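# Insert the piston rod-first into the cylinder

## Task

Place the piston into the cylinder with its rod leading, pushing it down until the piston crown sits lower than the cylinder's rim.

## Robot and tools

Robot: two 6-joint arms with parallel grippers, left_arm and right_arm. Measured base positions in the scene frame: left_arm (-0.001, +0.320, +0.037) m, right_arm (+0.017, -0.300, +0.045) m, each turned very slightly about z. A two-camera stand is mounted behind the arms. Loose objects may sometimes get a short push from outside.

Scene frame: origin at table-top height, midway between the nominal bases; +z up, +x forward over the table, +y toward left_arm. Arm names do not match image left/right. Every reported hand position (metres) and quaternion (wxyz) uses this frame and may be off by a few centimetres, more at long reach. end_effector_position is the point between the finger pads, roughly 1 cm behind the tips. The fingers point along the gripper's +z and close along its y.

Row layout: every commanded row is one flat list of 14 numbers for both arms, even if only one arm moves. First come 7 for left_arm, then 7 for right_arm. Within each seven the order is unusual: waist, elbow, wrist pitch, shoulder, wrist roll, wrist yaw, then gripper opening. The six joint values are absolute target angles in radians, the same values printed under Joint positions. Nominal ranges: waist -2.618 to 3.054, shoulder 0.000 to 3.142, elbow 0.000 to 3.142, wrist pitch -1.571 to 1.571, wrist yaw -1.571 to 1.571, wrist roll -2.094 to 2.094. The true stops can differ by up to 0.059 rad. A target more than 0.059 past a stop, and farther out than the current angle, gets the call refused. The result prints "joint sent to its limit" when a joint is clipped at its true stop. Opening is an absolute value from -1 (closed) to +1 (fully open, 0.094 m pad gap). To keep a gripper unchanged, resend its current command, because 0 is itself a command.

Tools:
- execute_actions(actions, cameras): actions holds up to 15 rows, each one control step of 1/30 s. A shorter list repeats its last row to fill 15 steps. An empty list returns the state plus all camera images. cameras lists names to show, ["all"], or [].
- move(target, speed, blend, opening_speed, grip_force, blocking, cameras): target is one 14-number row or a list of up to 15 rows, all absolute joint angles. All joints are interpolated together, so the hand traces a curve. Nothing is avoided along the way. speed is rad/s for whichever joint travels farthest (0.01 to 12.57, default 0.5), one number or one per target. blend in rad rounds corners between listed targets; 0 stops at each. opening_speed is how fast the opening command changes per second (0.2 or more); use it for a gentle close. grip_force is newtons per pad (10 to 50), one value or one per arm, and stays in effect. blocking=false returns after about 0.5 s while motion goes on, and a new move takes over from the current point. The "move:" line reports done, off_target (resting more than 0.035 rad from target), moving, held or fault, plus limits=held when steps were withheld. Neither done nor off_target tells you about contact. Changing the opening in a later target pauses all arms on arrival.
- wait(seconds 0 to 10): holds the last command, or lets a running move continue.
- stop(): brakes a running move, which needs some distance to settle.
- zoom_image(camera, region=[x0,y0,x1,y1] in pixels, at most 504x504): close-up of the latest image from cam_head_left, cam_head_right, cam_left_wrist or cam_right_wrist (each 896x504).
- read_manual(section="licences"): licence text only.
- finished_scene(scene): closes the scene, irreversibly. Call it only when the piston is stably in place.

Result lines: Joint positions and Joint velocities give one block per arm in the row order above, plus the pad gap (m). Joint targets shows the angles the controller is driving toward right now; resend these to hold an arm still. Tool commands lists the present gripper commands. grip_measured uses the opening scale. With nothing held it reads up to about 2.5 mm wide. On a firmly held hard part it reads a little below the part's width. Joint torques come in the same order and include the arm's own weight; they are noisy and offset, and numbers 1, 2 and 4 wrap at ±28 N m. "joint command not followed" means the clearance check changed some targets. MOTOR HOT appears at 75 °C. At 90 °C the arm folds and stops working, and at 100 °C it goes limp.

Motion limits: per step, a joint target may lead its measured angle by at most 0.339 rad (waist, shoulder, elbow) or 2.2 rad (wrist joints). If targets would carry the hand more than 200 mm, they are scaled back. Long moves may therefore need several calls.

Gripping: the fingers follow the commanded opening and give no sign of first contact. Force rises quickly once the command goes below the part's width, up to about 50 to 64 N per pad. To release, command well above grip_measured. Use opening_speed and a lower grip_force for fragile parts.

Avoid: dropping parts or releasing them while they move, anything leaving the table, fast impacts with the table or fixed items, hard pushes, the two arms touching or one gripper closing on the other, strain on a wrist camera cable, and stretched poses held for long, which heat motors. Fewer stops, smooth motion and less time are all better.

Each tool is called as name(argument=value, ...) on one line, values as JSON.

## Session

execute_actions(actions=[])

Scene clock: 0.00 s.
left_arm: end_effector_position=(+0.4118, +0.3366, +0.1065) grip_measured=+1.000 end_effector_quat_wxyz=(+0.570, -0.068, +0.810, +0.117) | right_arm: end_effector_position=(+0.4404, -0.3018, +0.1298) grip_measured=+1.000 end_effector_quat_wxyz=(+0.579, +0.009, +0.815, -0.007)
Joint names: [waist, elbow, wrist pitch, shoulder, wrist roll, wrist yaw]
Joint positions: left_arm=[-0.121 0.424 0.988 1.767 -0.021 -0.389 0.094] | right_arm=[0.034 0.445 0.91 1.692 0.009 0.027 0.094]
Joint velocities: within noise
Joint torques (N m): no reading
Motor temperatures (°C): left_arm=[28 27 30 27 26 27 25] | right_arm=[29 29 29 28 28 29 28]
Heat: left arm: 30 °C; right arm: 29 °C.
Joint targets: left_arm=[-0.121 0.430 0.987 1.761 -0.023 -0.391] | right_arm=[0.034 0.452 0.910 1.685 0.009 0.028]
Tool commands: left_gripper/opening=+1.0 right_gripper/opening=+1.0
camera_calibration:
cam_left_wrist: T_world_to_cam=[[0.256411, -0.949809, -0.179211, 0.234667], [-0.836871, -0.125384, -0.532846, 0.449659], [0.483632, 0.286604, -0.827018, -0.0864949], [0, 0, 0, 1]] pos_world=[0.357967, 0.304059, 0.210121]
cam_right_wrist: T_world_to_cam=[[-0.00354405, -0.998819, -0.0484668, -0.29386], [-0.846659, 0.0287877, -0.531356, 0.458383], [0.532123, 0.0391517, -0.845761, 0.0109776], [0, 0, 0, 1]] pos_world=[0.381211, -0.307138, 0.238606]

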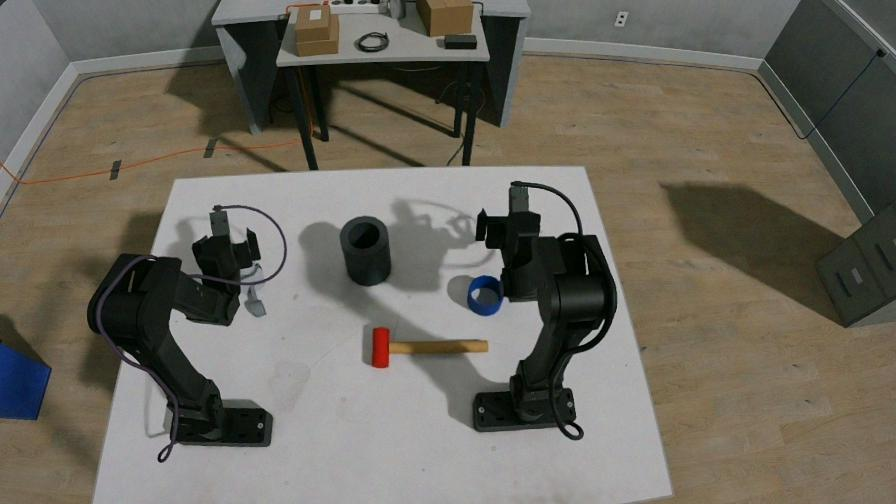

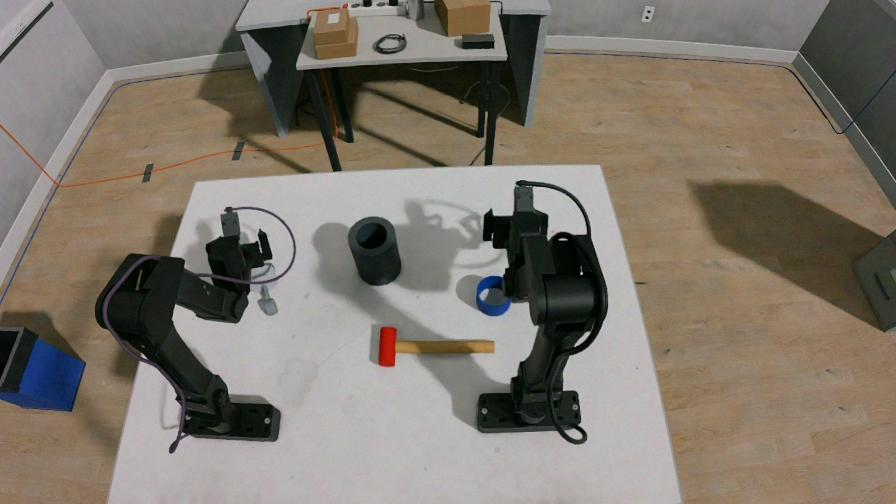

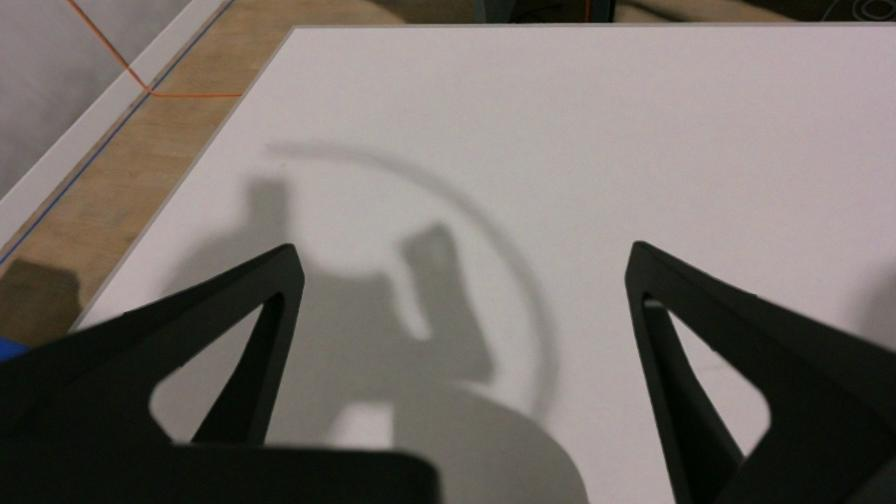

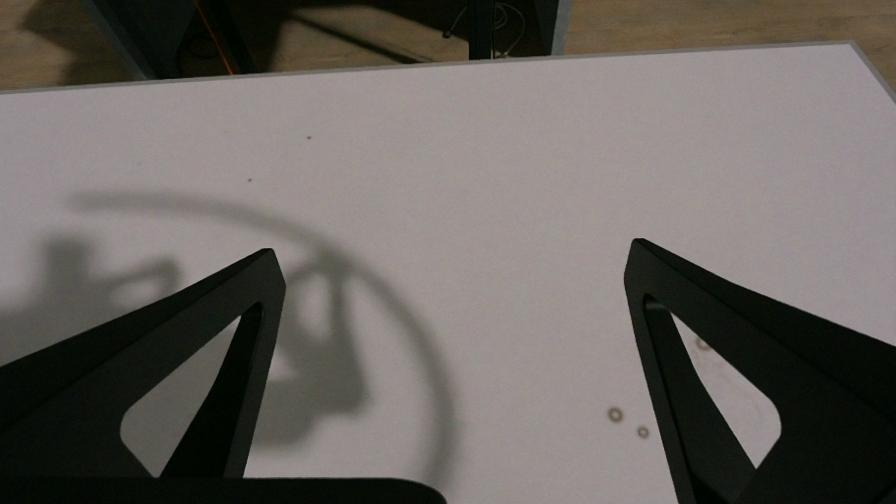

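zoom_image(camera="cam_head_left", region=[180, 200, 420, 340])

zoom_image(camera="cam_head_right", region=[180, 200, 420, 340])

zoom_image(camera="cam_head_right", region=[420, 240, 560, 330])

zoom_image(camera="cam_head_left", region=[420, 240, 560, 330])

Scaled by 2.100 from the camera's 896x504 image, which has a finer 1280x720 frame.

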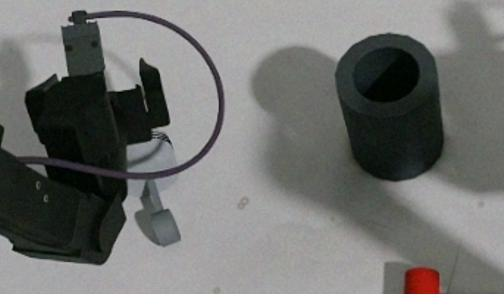

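Scaled by 2.100 from the camera's 896x504 image, which has a finer 1280x720 frame.

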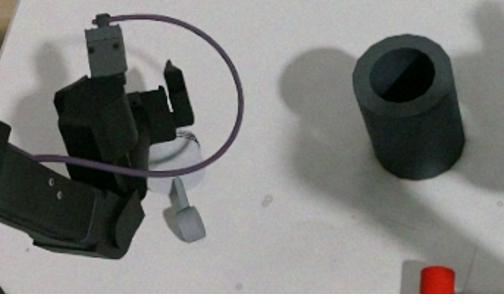

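Scaled by 3.600 from the camera's 896x504 image, which has a finer 1280x720 frame.

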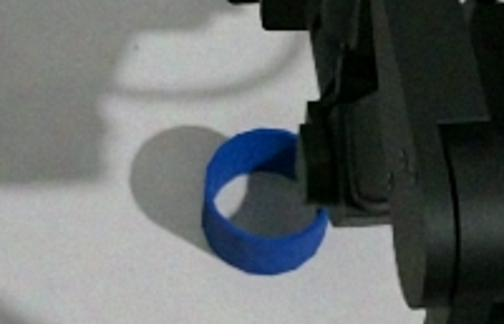

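Scaled by 3.600 from the camera's 896x504 image, which has a finer 1280x720 frame.

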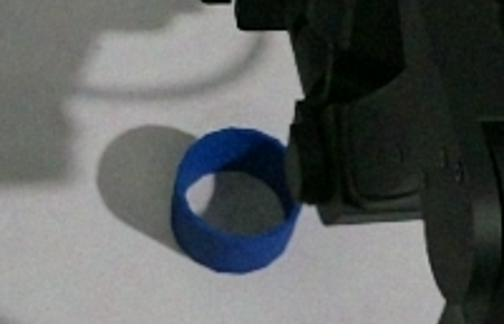

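move(target=[[-0.125,0.45,0.95,1.30,-0.02,-0.30,1.0,0.06,0.45,0.90,1.30,0,0.02,1.0],[-0.142,0.70,-0.648,0.951,0,0,1.0,0.201,0.70,-0.648,0.951,0,0,1.0]], speed=1.0, blend=[0.15, 0], cameras=["all"])

Scene clock: 16.33 s.
left_arm: end_effector_position=(+0.2683, +0.2848, +0.1575) grip_measured=+1.000 end_effector_quat_wxyz=(+0.314, +0.060, +0.947, -0.017) | right_arm: end_effector_position=(+0.2820, -0.2561, +0.1627) grip_measured=+1.000 end_effector_quat_wxyz=(+0.308, -0.076, +0.948, +0.023)
Joint names: [waist, elbow, wrist pitch, shoulder, wrist roll, wrist yaw]
Joint positions: left_arm=[-0.136 0.67 -0.633 0.968 -0.009 -0.015 0.094] | right_arm=[0.195 0.666 -0.644 0.966 0.003 0.007 0.094]
Joint torques (N m): left_arm=[-0.59 9.05 0.85 -2.19 0.1 0.13] | right_arm=[0.64 8.72 1.33 -2.96 -0.02 -0.1]
Heat: left arm: 33 °C; right arm: 31 °C.
Joint targets: left_arm=[-0.142 0.700 -0.648 0.951 0.000 0.000] | right_arm=[0.201 0.700 -0.648 0.951 0.000 0.000]
move: done
camera_calibration:
cam_left_wrist: T_world_to_cam=[[-0.148828, -0.986231, -0.0720968, 0.333598], [-0.988664, 0.14694, 0.0308439, 0.224558], [-0.0198253, 0.07587, -0.996921, 0.261762], [0, 0, 0, 1]] pos_world=[0.276851, 0.276149, 0.278081]
cam_right_wrist: T_world_to_cam=[[0.14727, -0.98798, -0.0469775, -0.287137], [-0.987626, -0.149474, 0.0474569, 0.240289], [-0.0539084, 0.0394072, -0.997768, 0.311393], [0, 0, 0, 1]] pos_world=[0.296389, -0.26004, 0.285805]

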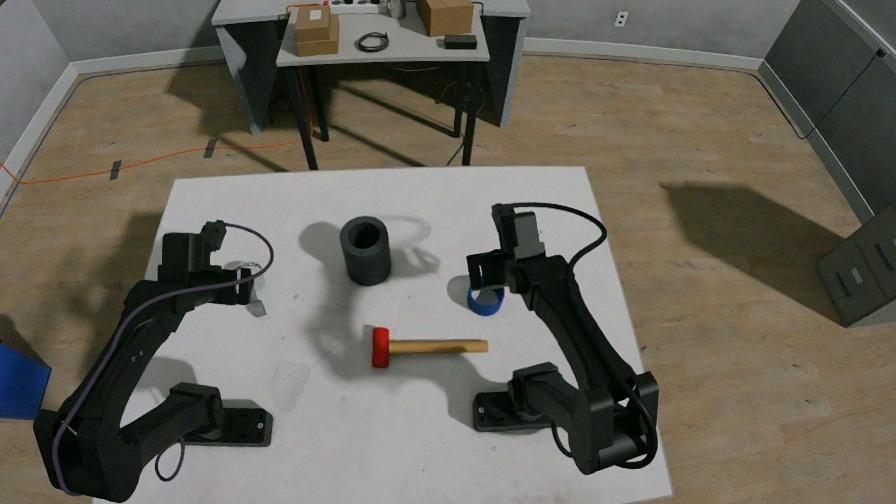

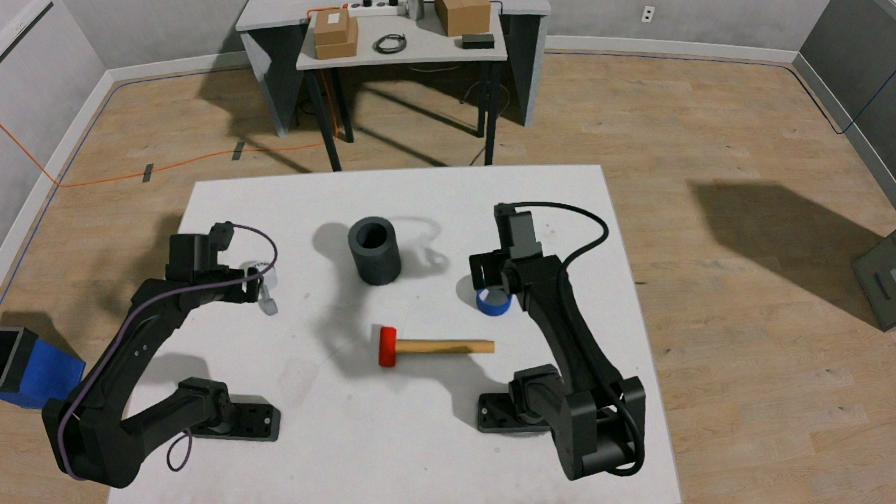

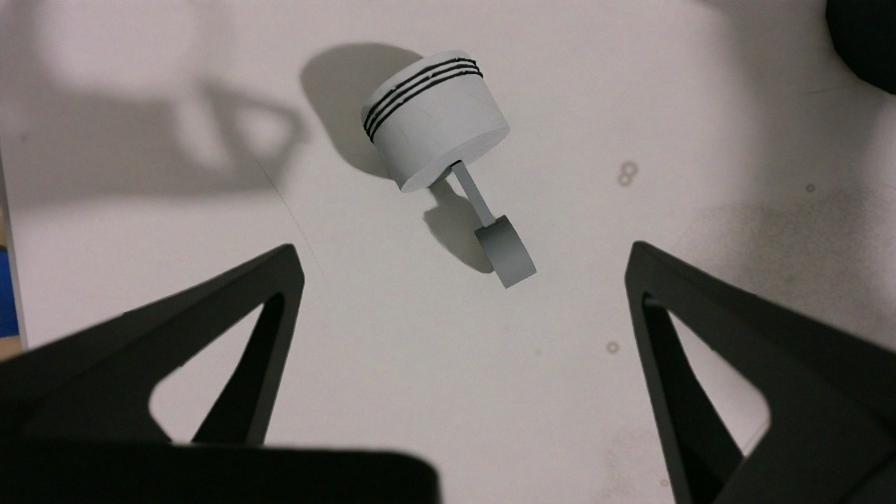

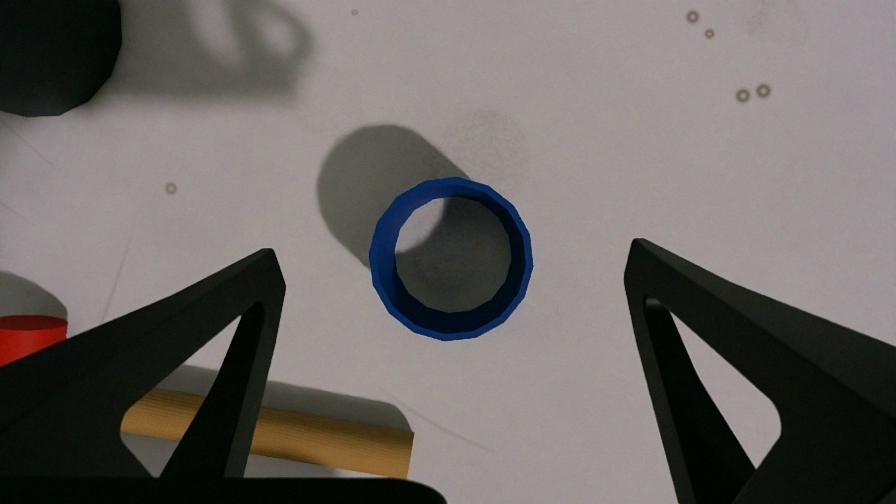

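zoom_image(camera="cam_left_wrist", region=[340, 30, 560, 300])

zoom_image(camera="cam_right_wrist", region=[340, 150, 560, 360])

Scaled by 1.867 from the camera's 896x504 image, which has a finer 1280x720 frame.

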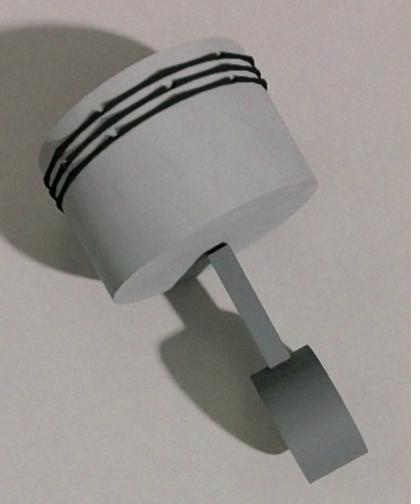

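Scaled by 2.291 from the camera's 896x504 image, which has a finer 1280x720 frame.

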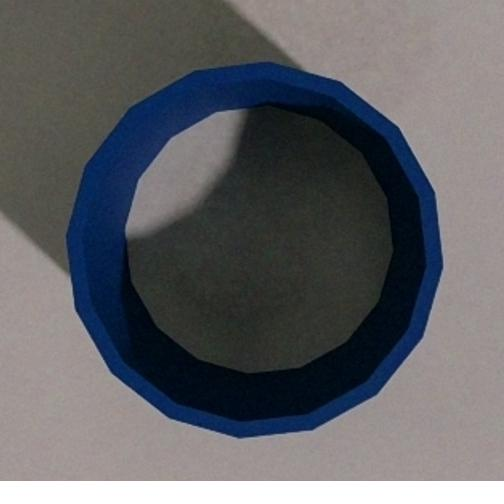

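move(target=[0.010,1.881,-1.489,2.20,-0.319,0.1136,1.0,0.2097,0.7405,-0.684,1.1965,0,0,1.0], speed=1.0, cameras=["all"])

Scene clock: 34.50 s.
left_arm: end_effector_position=(+0.3645, +0.3031, +0.1051) grip_measured=+1.000 end_effector_quat_wxyz=(-0.123, -0.160, +0.979, -0.031) | right_arm: end_effector_position=(+0.2791, -0.2543, +0.1178) grip_measured=+1.000 end_effector_quat_wxyz=(+0.202, -0.083, +0.976, +0.014)
Joint names: [waist, elbow, wrist pitch, shoulder, wrist roll, wrist yaw]
Joint positions: left_arm=[0.008 1.857 -1.474 2.188 -0.31 0.1 0.094] | right_arm=[0.203 0.708 -0.68 1.192 0.003 0.007 0.094]
Joint torques (N m): left_arm=[0.21 7.27 -0.48 -9.2 -0.07 0.18] | right_arm=[0.75 8.32 0.95 -2.69 -0.01 -0.07]
Heat: left arm: 33 °C; right arm: 31 °C.
Joint targets: left_arm=[0.010 1.881 -1.489 2.200 -0.319 0.113] | right_arm=[0.210 0.741 -0.684 1.197 0.000 0.000]
move: done
camera_calibration:
cam_left_wrist: T_world_to_cam=[[0.257135, -0.966375, -0.000181724, 0.200636], [-0.582806, -0.155224, 0.797648, 0.181674], [-0.770856, -0.204998, -0.603123, 0.527518], [0, 0, 0, 1]] pos_world=[0.460931, 0.33023, 0.173283]
cam_right_wrist: T_world_to_cam=[[0.146284, -0.98837, -0.0415474, -0.287561], [-0.952355, -0.152067, 0.264378, 0.203855], [-0.267621, 0.000893717, -0.963524, 0.312218], [0, 0, 0, 1]] pos_world=[0.319764, -0.253496, 0.234987]

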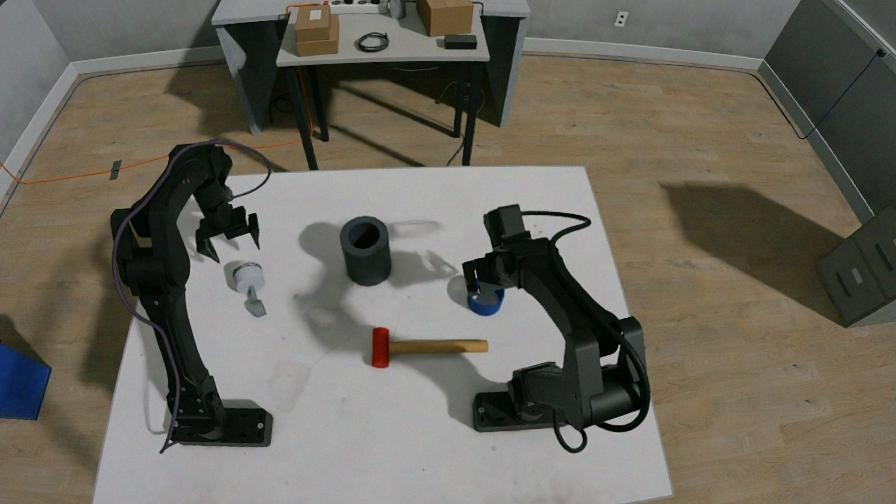

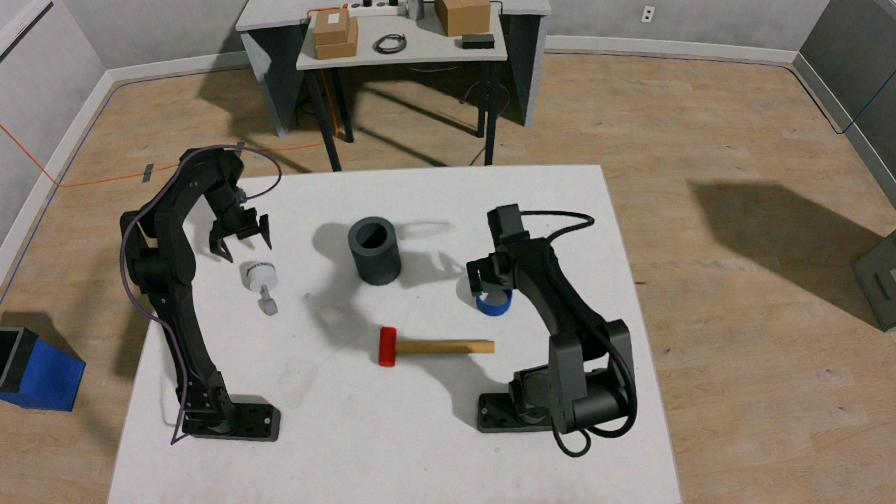

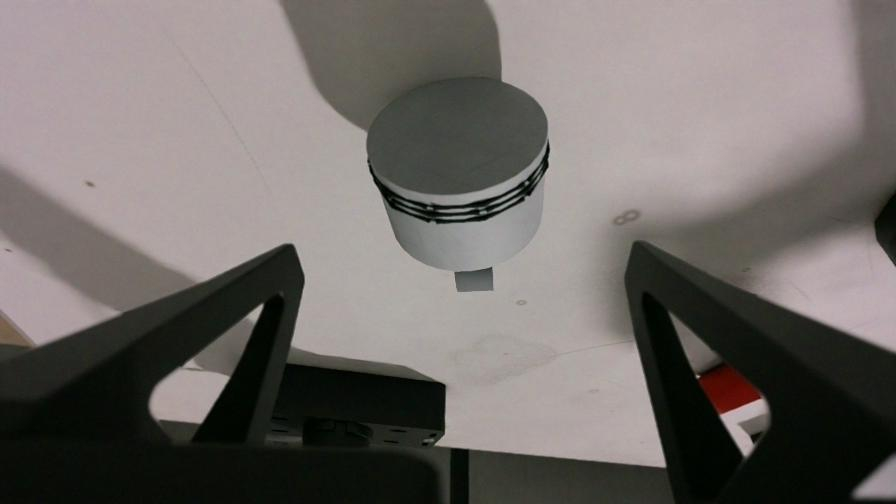

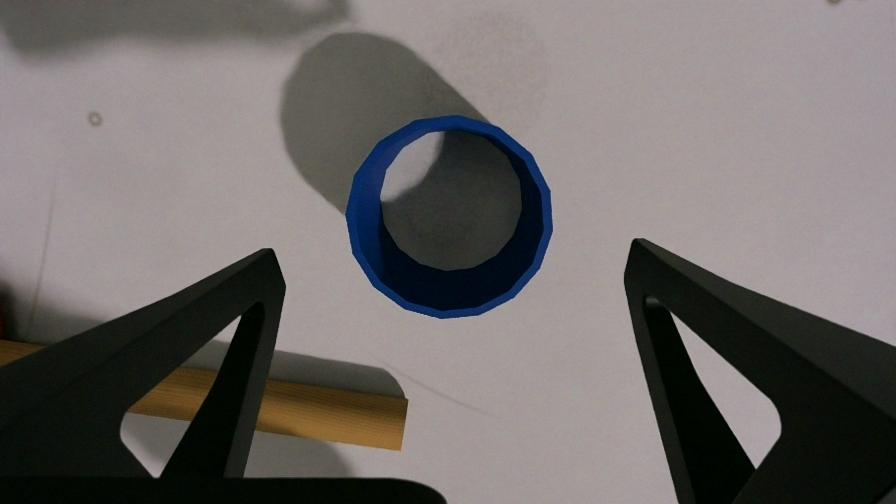

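move(target=[0.010,1.7484,-1.316,2.3228,-0.357,0.127,1.0,0.2167,0.4736,-0.2435,1.385,0,0,1.0], speed=0.4, cameras=["all"])

Scene clock: 43.83 s.
left_arm: end_effector_position=(+0.3581, +0.3006, +0.0388) grip_measured=+1.000 end_effector_quat_wxyz=(-0.163, -0.181, +0.970, -0.029) | right_arm: end_effector_position=(+0.2834, -0.2514, +0.0396) grip_measured=+1.000 end_effector_quat_wxyz=(+0.206, -0.087, +0.975, +0.016)
Joint names: [waist, elbow, wrist pitch, shoulder, wrist roll, wrist yaw]
Joint positions: left_arm=[0.008 1.754 -1.337 2.301 -0.348 0.114 0.094] | right_arm=[0.21 0.483 -0.258 1.38 0.003 0.006 0.094]
Joint torques (N m): left_arm=[0.21 4.63 -0.28 -9.01 -0.08 0.19] | right_arm=[0.73 4.25 1.22 -3.36 -0.03 -0.06]
Heat: left arm: 32 °C; right arm: 31 °C.
Joint targets: left_arm=[0.010 1.748 -1.316 2.323 -0.357 0.127] | right_arm=[0.217 0.473 -0.244 1.385 0.000 0.000]
move: done
camera_calibration:
cam_left_wrist: T_world_to_cam=[[0.294976, -0.955291, -0.0202249, 0.183734], [-0.507678, -0.174623, 0.843664, 0.207562], [-0.809477, -0.238593, -0.53649, 0.503433], [0, 0, 0, 1]] pos_world=[0.458694, 0.33188, 0.0986899]
cam_right_wrist: T_world_to_cam=[[0.153895, -0.987155, -0.0429079, -0.290329], [-0.9536, -0.159756, 0.255197, 0.227809], [-0.258774, 0.00164354, -0.965937, 0.235824], [0, 0, 0, 1]] pos_world=[0.322944, -0.250594, 0.157198]

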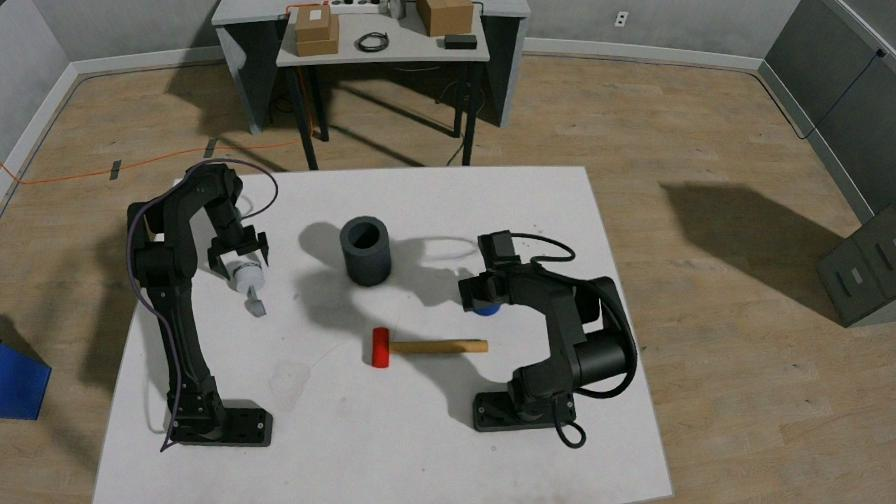

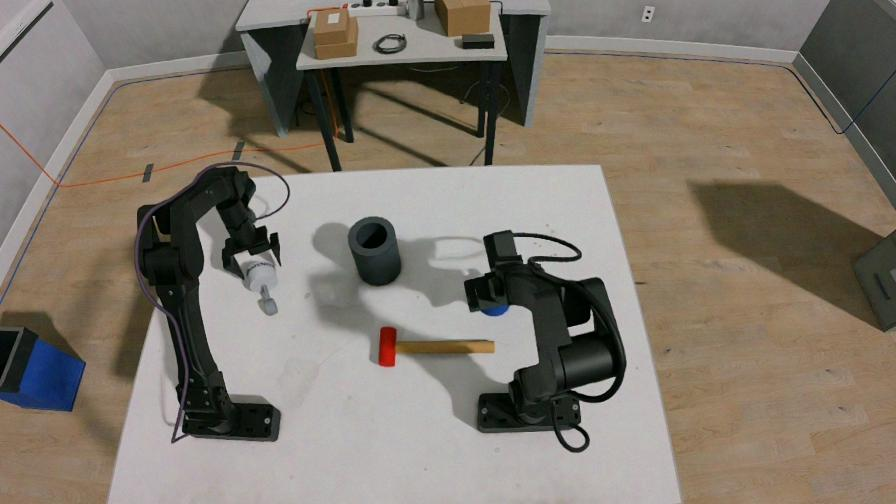

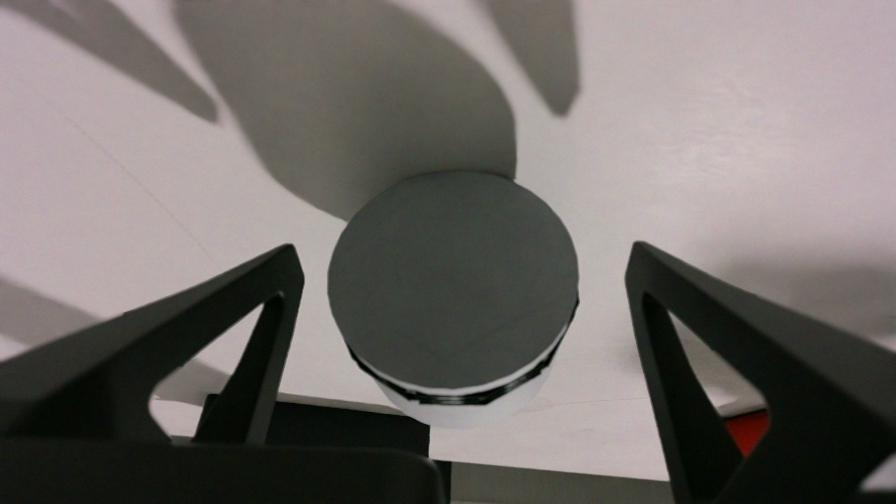

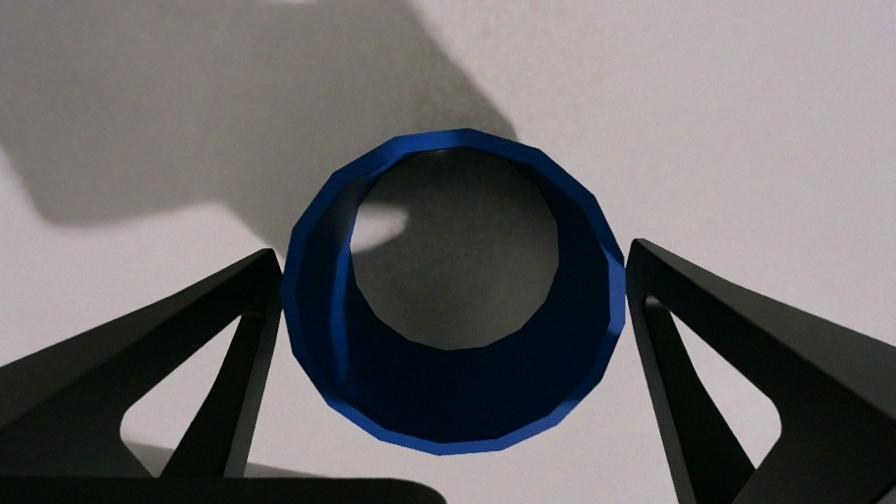

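zoom_image(camera="cam_left_wrist", region=[280, 150, 660, 460])

Scaled by 1.326 from the camera's 896x504 image, which has a finer 1280x720 frame.

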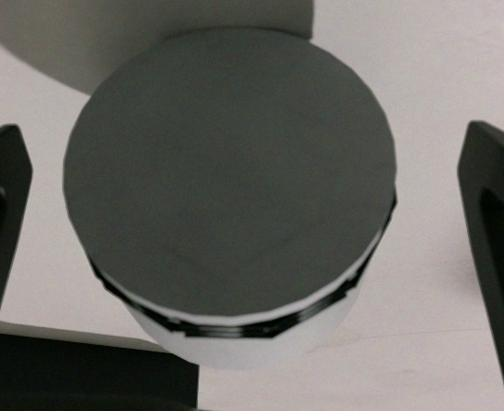

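move(target=[0.010,1.7484,-1.316,2.3228,-0.357,0.127,0.25,0.2167,0.4736,-0.2435,1.385,0,0,0.60], speed=0.2, opening_speed=0.6, cameras=["cam_left_wrist", "cam_right_wrist"])

Scene clock: 47.63 s.
left_arm: end_effector_position=(+0.3582, +0.3006, +0.0388) grip_measured=+0.424 end_effector_quat_wxyz=(-0.163, -0.181, +0.969, -0.029) | right_arm: end_effector_position=(+0.2836, -0.2514, +0.0397) grip_measured=+0.724 end_effector_quat_wxyz=(+0.206, -0.087, +0.974, +0.016)
Joint names: [waist, elbow, wrist pitch, shoulder, wrist roll, wrist yaw]
Joint positions: left_arm=[0.008 1.754 -1.337 2.301 -0.349 0.115 0.067] | right_arm=[0.21 0.483 -0.257 1.38 0.003 0.006 0.081]
Joint torques (N m): left_arm=[0.2 4.63 -0.28 -9.01 -0.07 0.18] | right_arm=[0.7 4.15 1.19 -3.43 -0.01 -0.09]
Heat: left arm: 31 °C; right arm: 31 °C.
Joint targets: left_arm=[0.010 1.748 -1.316 2.323 -0.357 0.127] | right_arm=[0.217 0.473 -0.243 1.385 0.000 0.000]
move: done
camera_calibration:
cam_left_wrist: T_world_to_cam=[[0.295458, -0.955147, -0.0199526, 0.183409], [-0.507856, -0.174717, 0.843538, 0.207738], [-0.809189, -0.239097, -0.536699, 0.50357], [0, 0, 0, 1]] pos_world=[0.458795, 0.33188, 0.0986898]
cam_right_wrist: T_world_to_cam=[[0.154236, -0.987108, -0.0427589, -0.290461], [-0.95376, -0.160046, 0.254415, 0.227978], [-0.257979, 0.00154159, -0.966149, 0.235699], [0, 0, 0, 1]] pos_world=[0.323041, -0.250593, 0.157299]
Images, in order (width x height): cam_left_wrist 896x504, cam_right_wrist 896x504.

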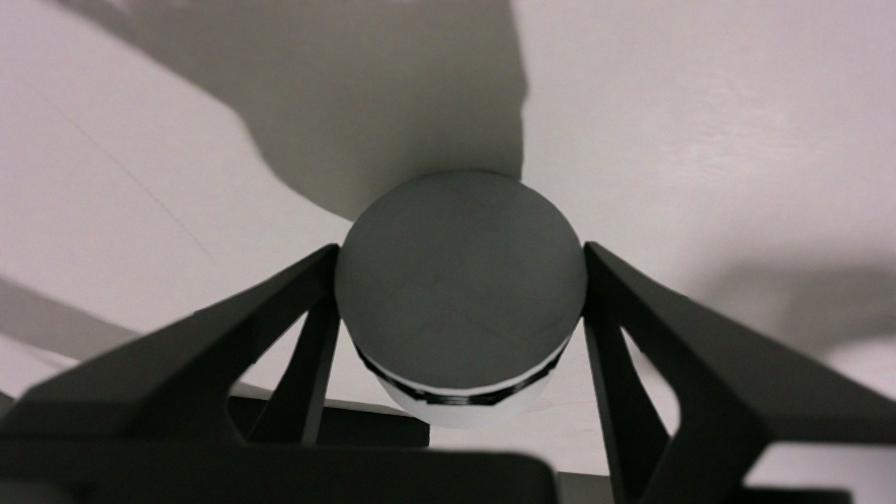

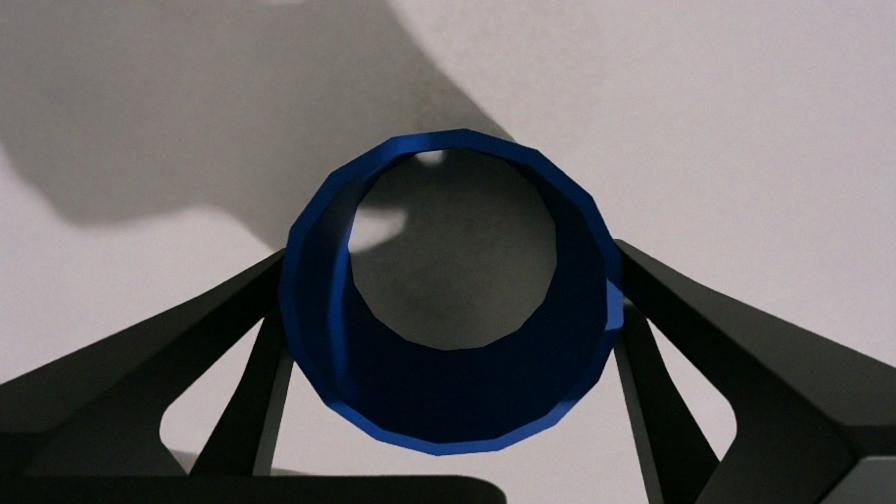

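move(target=[[0.010,1.72,-1.34,2.09,-0.35,0.11,0.25,0.2167,1.049,-1.006,1.141,0,0,0.60],[0.010,1.40,-0.965,1.50,-0.17,0.055,0.25,0.46,1.4735,-1.015,1.595,0,0,0.60],[0.010,1.25,-0.614,1.145,0,0,0.25,0.7204,1.898,-1.026,2.012,0,0,0.60]], speed=0.55, blend=[0.1, 0.1, 0], cameras=["all"])

Scene clock: 61.60 s.
left_arm: end_effector_position=(+0.3586, +0.3190, +0.3248) grip_measured=+0.423 end_effector_quat_wxyz=(+0.448, -0.002, +0.894, -0.007) | right_arm: end_effector_position=(+0.3814, +0.0062, +0.1927) grip_measured=+0.724 end_effector_quat_wxyz=(+0.178, -0.335, +0.923, +0.065)
Joint names: [waist, elbow, wrist pitch, shoulder, wrist roll, wrist yaw]
Joint positions: left_arm=[0.008 1.241 -0.706 1.176 -0.01 0.012 0.067] | right_arm=[0.725 1.857 -1.038 2.008 0.001 0.001 0.081]
Joint torques (N m): left_arm=[0.2 7.36 2.13 -4.9 0.1 -0.15] | right_arm=[-0.54 9.05 1.1 -10.52 -0.02 -0.01]
Heat: left arm: 32 °C; right arm: 31 °C.
Joint targets: left_arm=[0.010 1.250 -0.614 1.145 0.000 0.000] | right_arm=[0.720 1.898 -1.026 2.012 0.000 0.000]
move: off_target (left_arm, right_arm); left_arm: the wrist pitch is farthest, 0.092 rad from its target; right_arm: the elbow is farthest, 0.041 rad from its target
camera_calibration:
cam_left_wrist: T_world_to_cam=[[-0.00660597, -0.998453, -0.0552145, 0.340272], [-0.966649, 0.0205126, -0.255281, 0.429019], [0.256018, 0.0516867, -0.965289, 0.326263], [0, 0, 0, 1]] pos_world=[0.333429, 0.314082, 0.443247]
cam_right_wrist: T_world_to_cam=[[0.62193, -0.78168, -0.0466803, -0.223608], [-0.740842, -0.606655, 0.28831, 0.238597], [-0.253685, -0.144726, -0.956398, 0.405761], [0, 0, 0, 1]] pos_world=[0.418767, 0.0286807, 0.308841]

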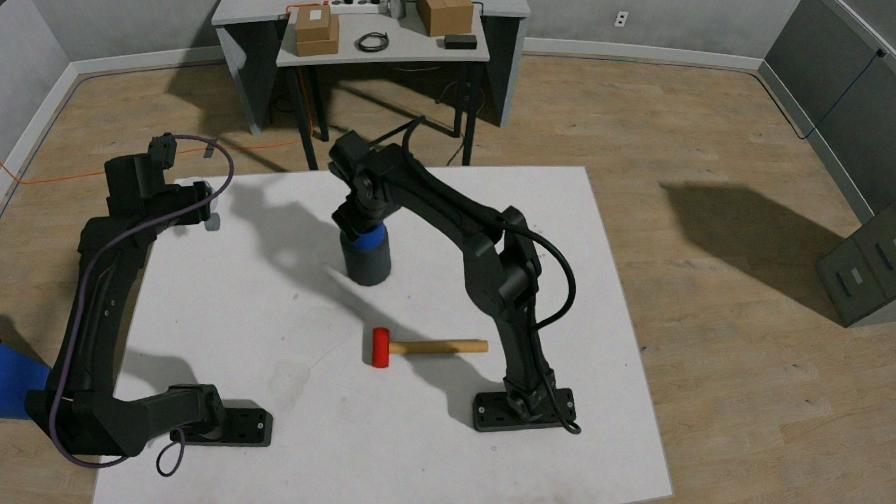

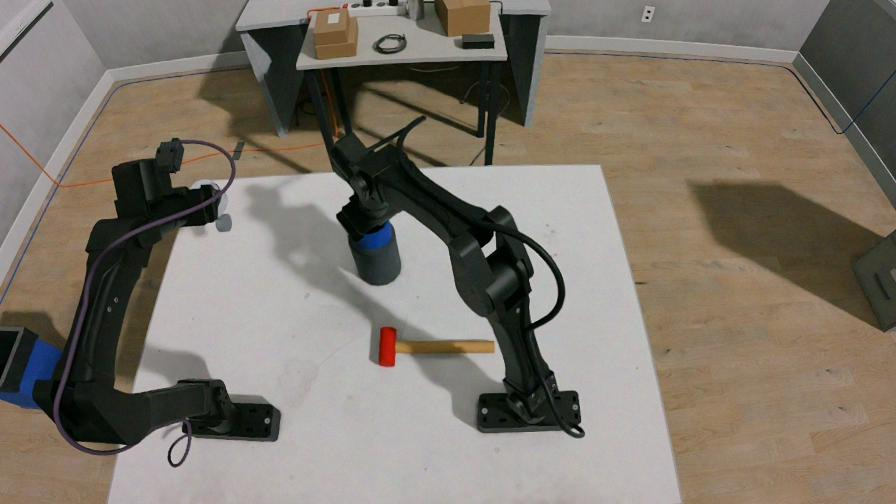

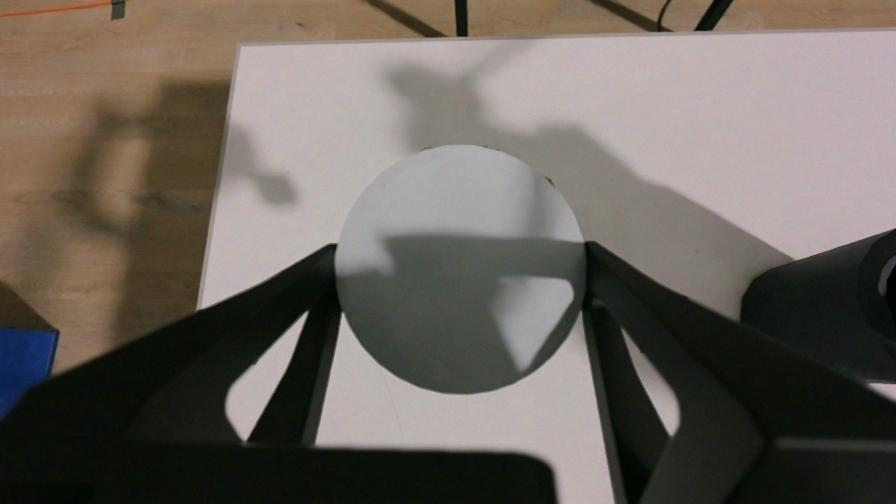

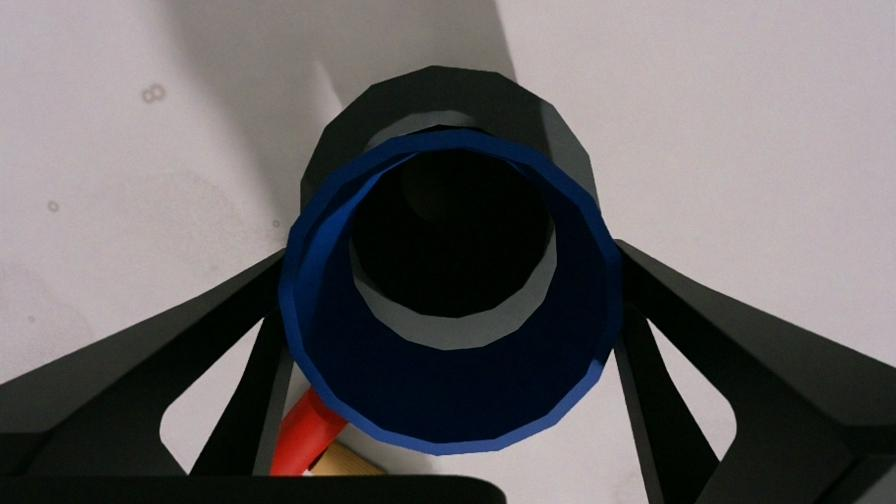

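zoom_image(camera="cam_right_wrist", region=[270, 50, 640, 470])

Scaled by 1.200 from the camera's 896x504 image, which has a finer 1280x720 frame.

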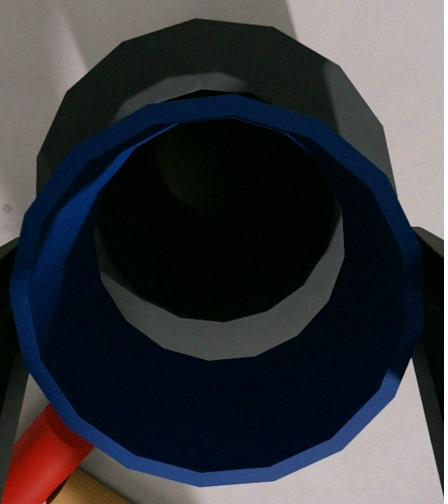

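zoom_image(camera="cam_right_wrist", region=[340, 100, 570, 360])

Scaled by 1.938 from the camera's 896x504 image, which has a finer 1280x720 frame.

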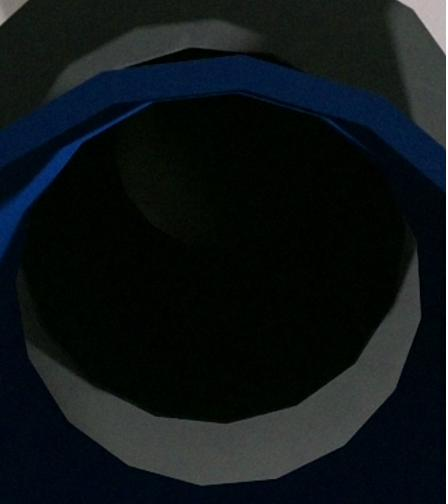

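move(target=[[0.010,1.25,-0.614,1.145,0,0,0.25,0.7204,1.7985,-0.948,1.93,0,0,0.60],[0.010,1.25,-0.614,1.145,0,0,0.25,0.7204,1.7985,-0.948,1.998,0,0,0.60]], speed=0.3, cameras=["cam_right_wrist", "cam_left_wrist"])

zoom_image(camera="cam_right_wrist", region=[270, 50, 640, 470])

zoom_image(camera="cam_right_wrist", region=[340, 100, 570, 360])

Scene clock: 71.10 s.
left_arm: end_effector_position=(+0.3586, +0.3190, +0.3248) grip_measured=+0.423 end_effector_quat_wxyz=(+0.448, -0.002, +0.894, -0.007) | right_arm: end_effector_position=(+0.3836, +0.0080, +0.1892) grip_measured=+0.724 end_effector_quat_wxyz=(+0.192, -0.334, +0.920, +0.070)
Joint names: [waist, elbow, wrist pitch, shoulder, wrist roll, wrist yaw]
Joint positions: left_arm=[0.008 1.241 -0.706 1.176 -0.009 0.012 0.067] | right_arm=[0.725 1.805 -0.976 1.989 0.001 0.001 0.081]
Joint torques (N m): left_arm=[0.21 7.36 2.14 -4.92 0.1 -0.15] | right_arm=[-0.47 5.38 1.33 -9.98 0.01 0]
Heat: left arm: 34 °C; right arm: 31 °C.
Joint targets: left_arm=[0.010 1.250 -0.614 1.145 0.000 0.000] | right_arm=[0.720 1.798 -0.948 1.998 0.000 0.000]
move: off_target (left_arm); left_arm: the wrist pitch is farthest, 0.092 rad from its target
camera_calibration:
cam_left_wrist: T_world_to_cam=[[-0.00681802, -0.998431, -0.0555813, 0.3405], [-0.966625, 0.0208158, -0.255349, 0.428946], [0.256106, 0.0519853, -0.96525, 0.326123], [0, 0, 0, 1]] pos_world=[0.333429, 0.314083, 0.443246]
cam_right_wrist: T_world_to_cam=[[0.623023, -0.780766, -0.0473897, -0.224034], [-0.746899, -0.611807, 0.26045, 0.249999], [-0.232344, -0.126871, -0.964323, 0.396352], [0, 0, 0, 1]] pos_world=[0.418392, 0.0283182, 0.306482]
Images, in order (width x height): cam_left_wrist 896x504, cam_right_wrist 896x504.

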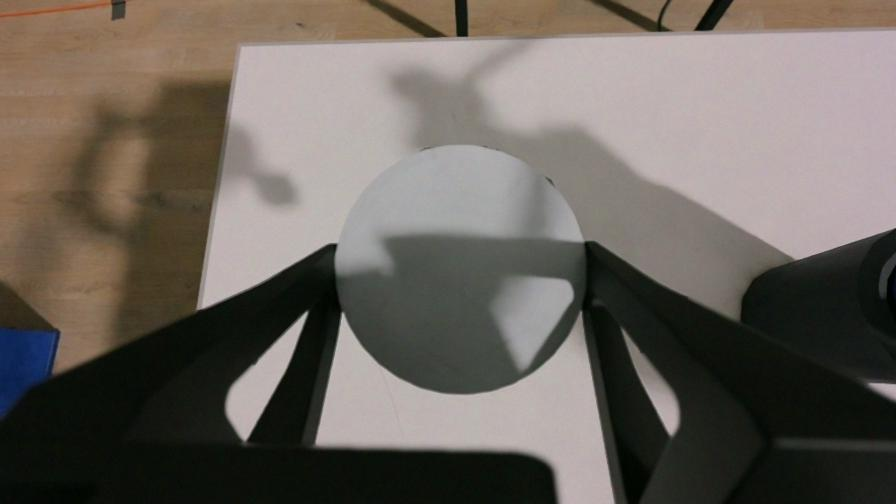

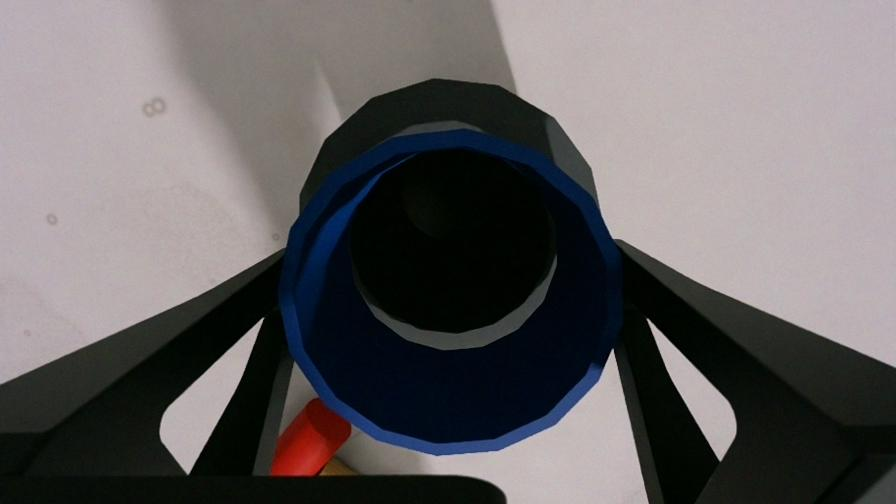

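Scaled by 1.200 from the camera's 896x504 image, which has a finer 1280x720 frame.

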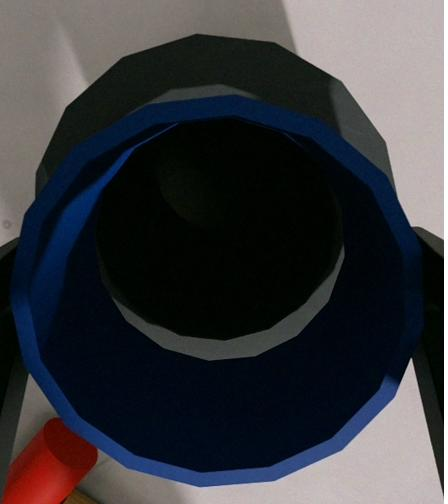

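Scaled by 1.938 from the camera's 896x504 image, which has a finer 1280x720 frame.

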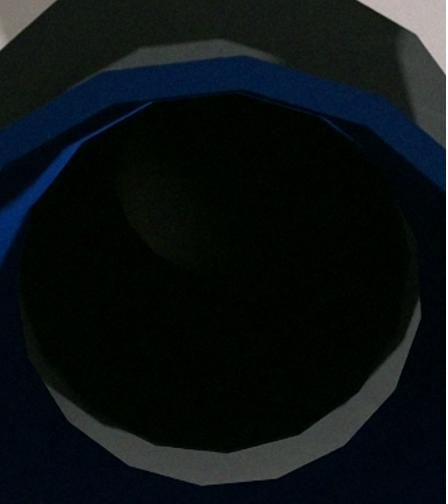

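move(target=[0.010,1.25,-0.614,1.145,0,0,0.25,0.7204,1.775,-0.917,2.004,0,0,0.60], speed=0.2, cameras=["cam_right_wrist"])

zoom_image(camera="cam_right_wrist", region=[340, 100, 570, 360])

Scene clock: 74.70 s.
left_arm: end_effector_position=(+0.3586, +0.3190, +0.3248) grip_measured=+0.423 end_effector_quat_wxyz=(+0.448, -0.002, +0.894, -0.007) | right_arm: end_effector_position=(+0.3851, +0.0093, +0.1821) grip_measured=+0.724 end_effector_quat_wxyz=(+0.193, -0.334, +0.920, +0.070)
Joint names: [waist, elbow, wrist pitch, shoulder, wrist roll, wrist yaw]
Joint positions: left_arm=[0.008 1.241 -0.706 1.176 -0.009 0.012 0.067] | right_arm=[0.725 1.783 -0.947 1.994 0.001 0.001 0.081]
Joint torques (N m): left_arm=[0.23 7.38 2.13 -4.9 0.1 -0.15] | right_arm=[-0.39 5.24 1.36 -9.85 -0.02 -0.02]
Motor temperatures (°C): left_arm=[28 29 35 30 26 27 26] | right_arm=[29 31 31 29 28 29 29]
Heat: left arm: 35 °C; right arm: 31 °C.
Joint targets: left_arm=[0.010 1.250 -0.614 1.145 0.000 0.000] | right_arm=[0.720 1.775 -0.917 2.004 0.000 0.000]
move: off_target (left_arm); left_arm: the wrist pitch is farthest, 0.092 rad from its target
camera_calibration:
cam_right_wrist: T_world_to_cam=[[0.623045, -0.780748, -0.047403, -0.22426], [-0.747408, -0.612119, 0.258247, 0.254265], [-0.230642, -0.12547, -0.964915, 0.389443], [0, 0, 0, 1]] pos_world=[0.419586, 0.0294132, 0.299486]
Images, in order (width x height): cam_right_wrist 896x504.

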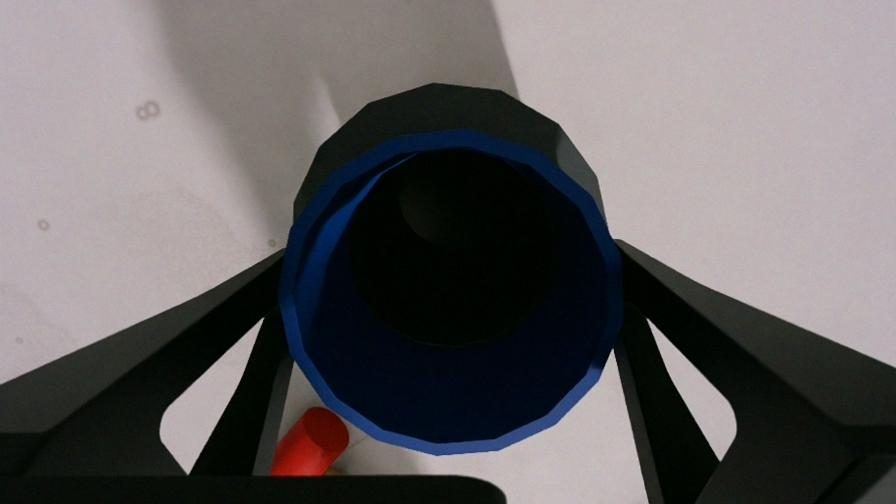

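Scaled by 1.938 from the camera's 896x504 image, which has a finer 1280x720 frame.

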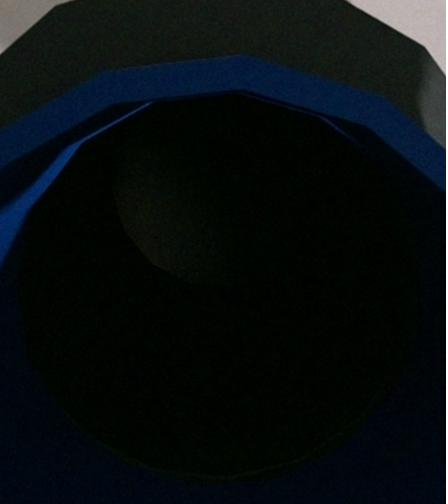

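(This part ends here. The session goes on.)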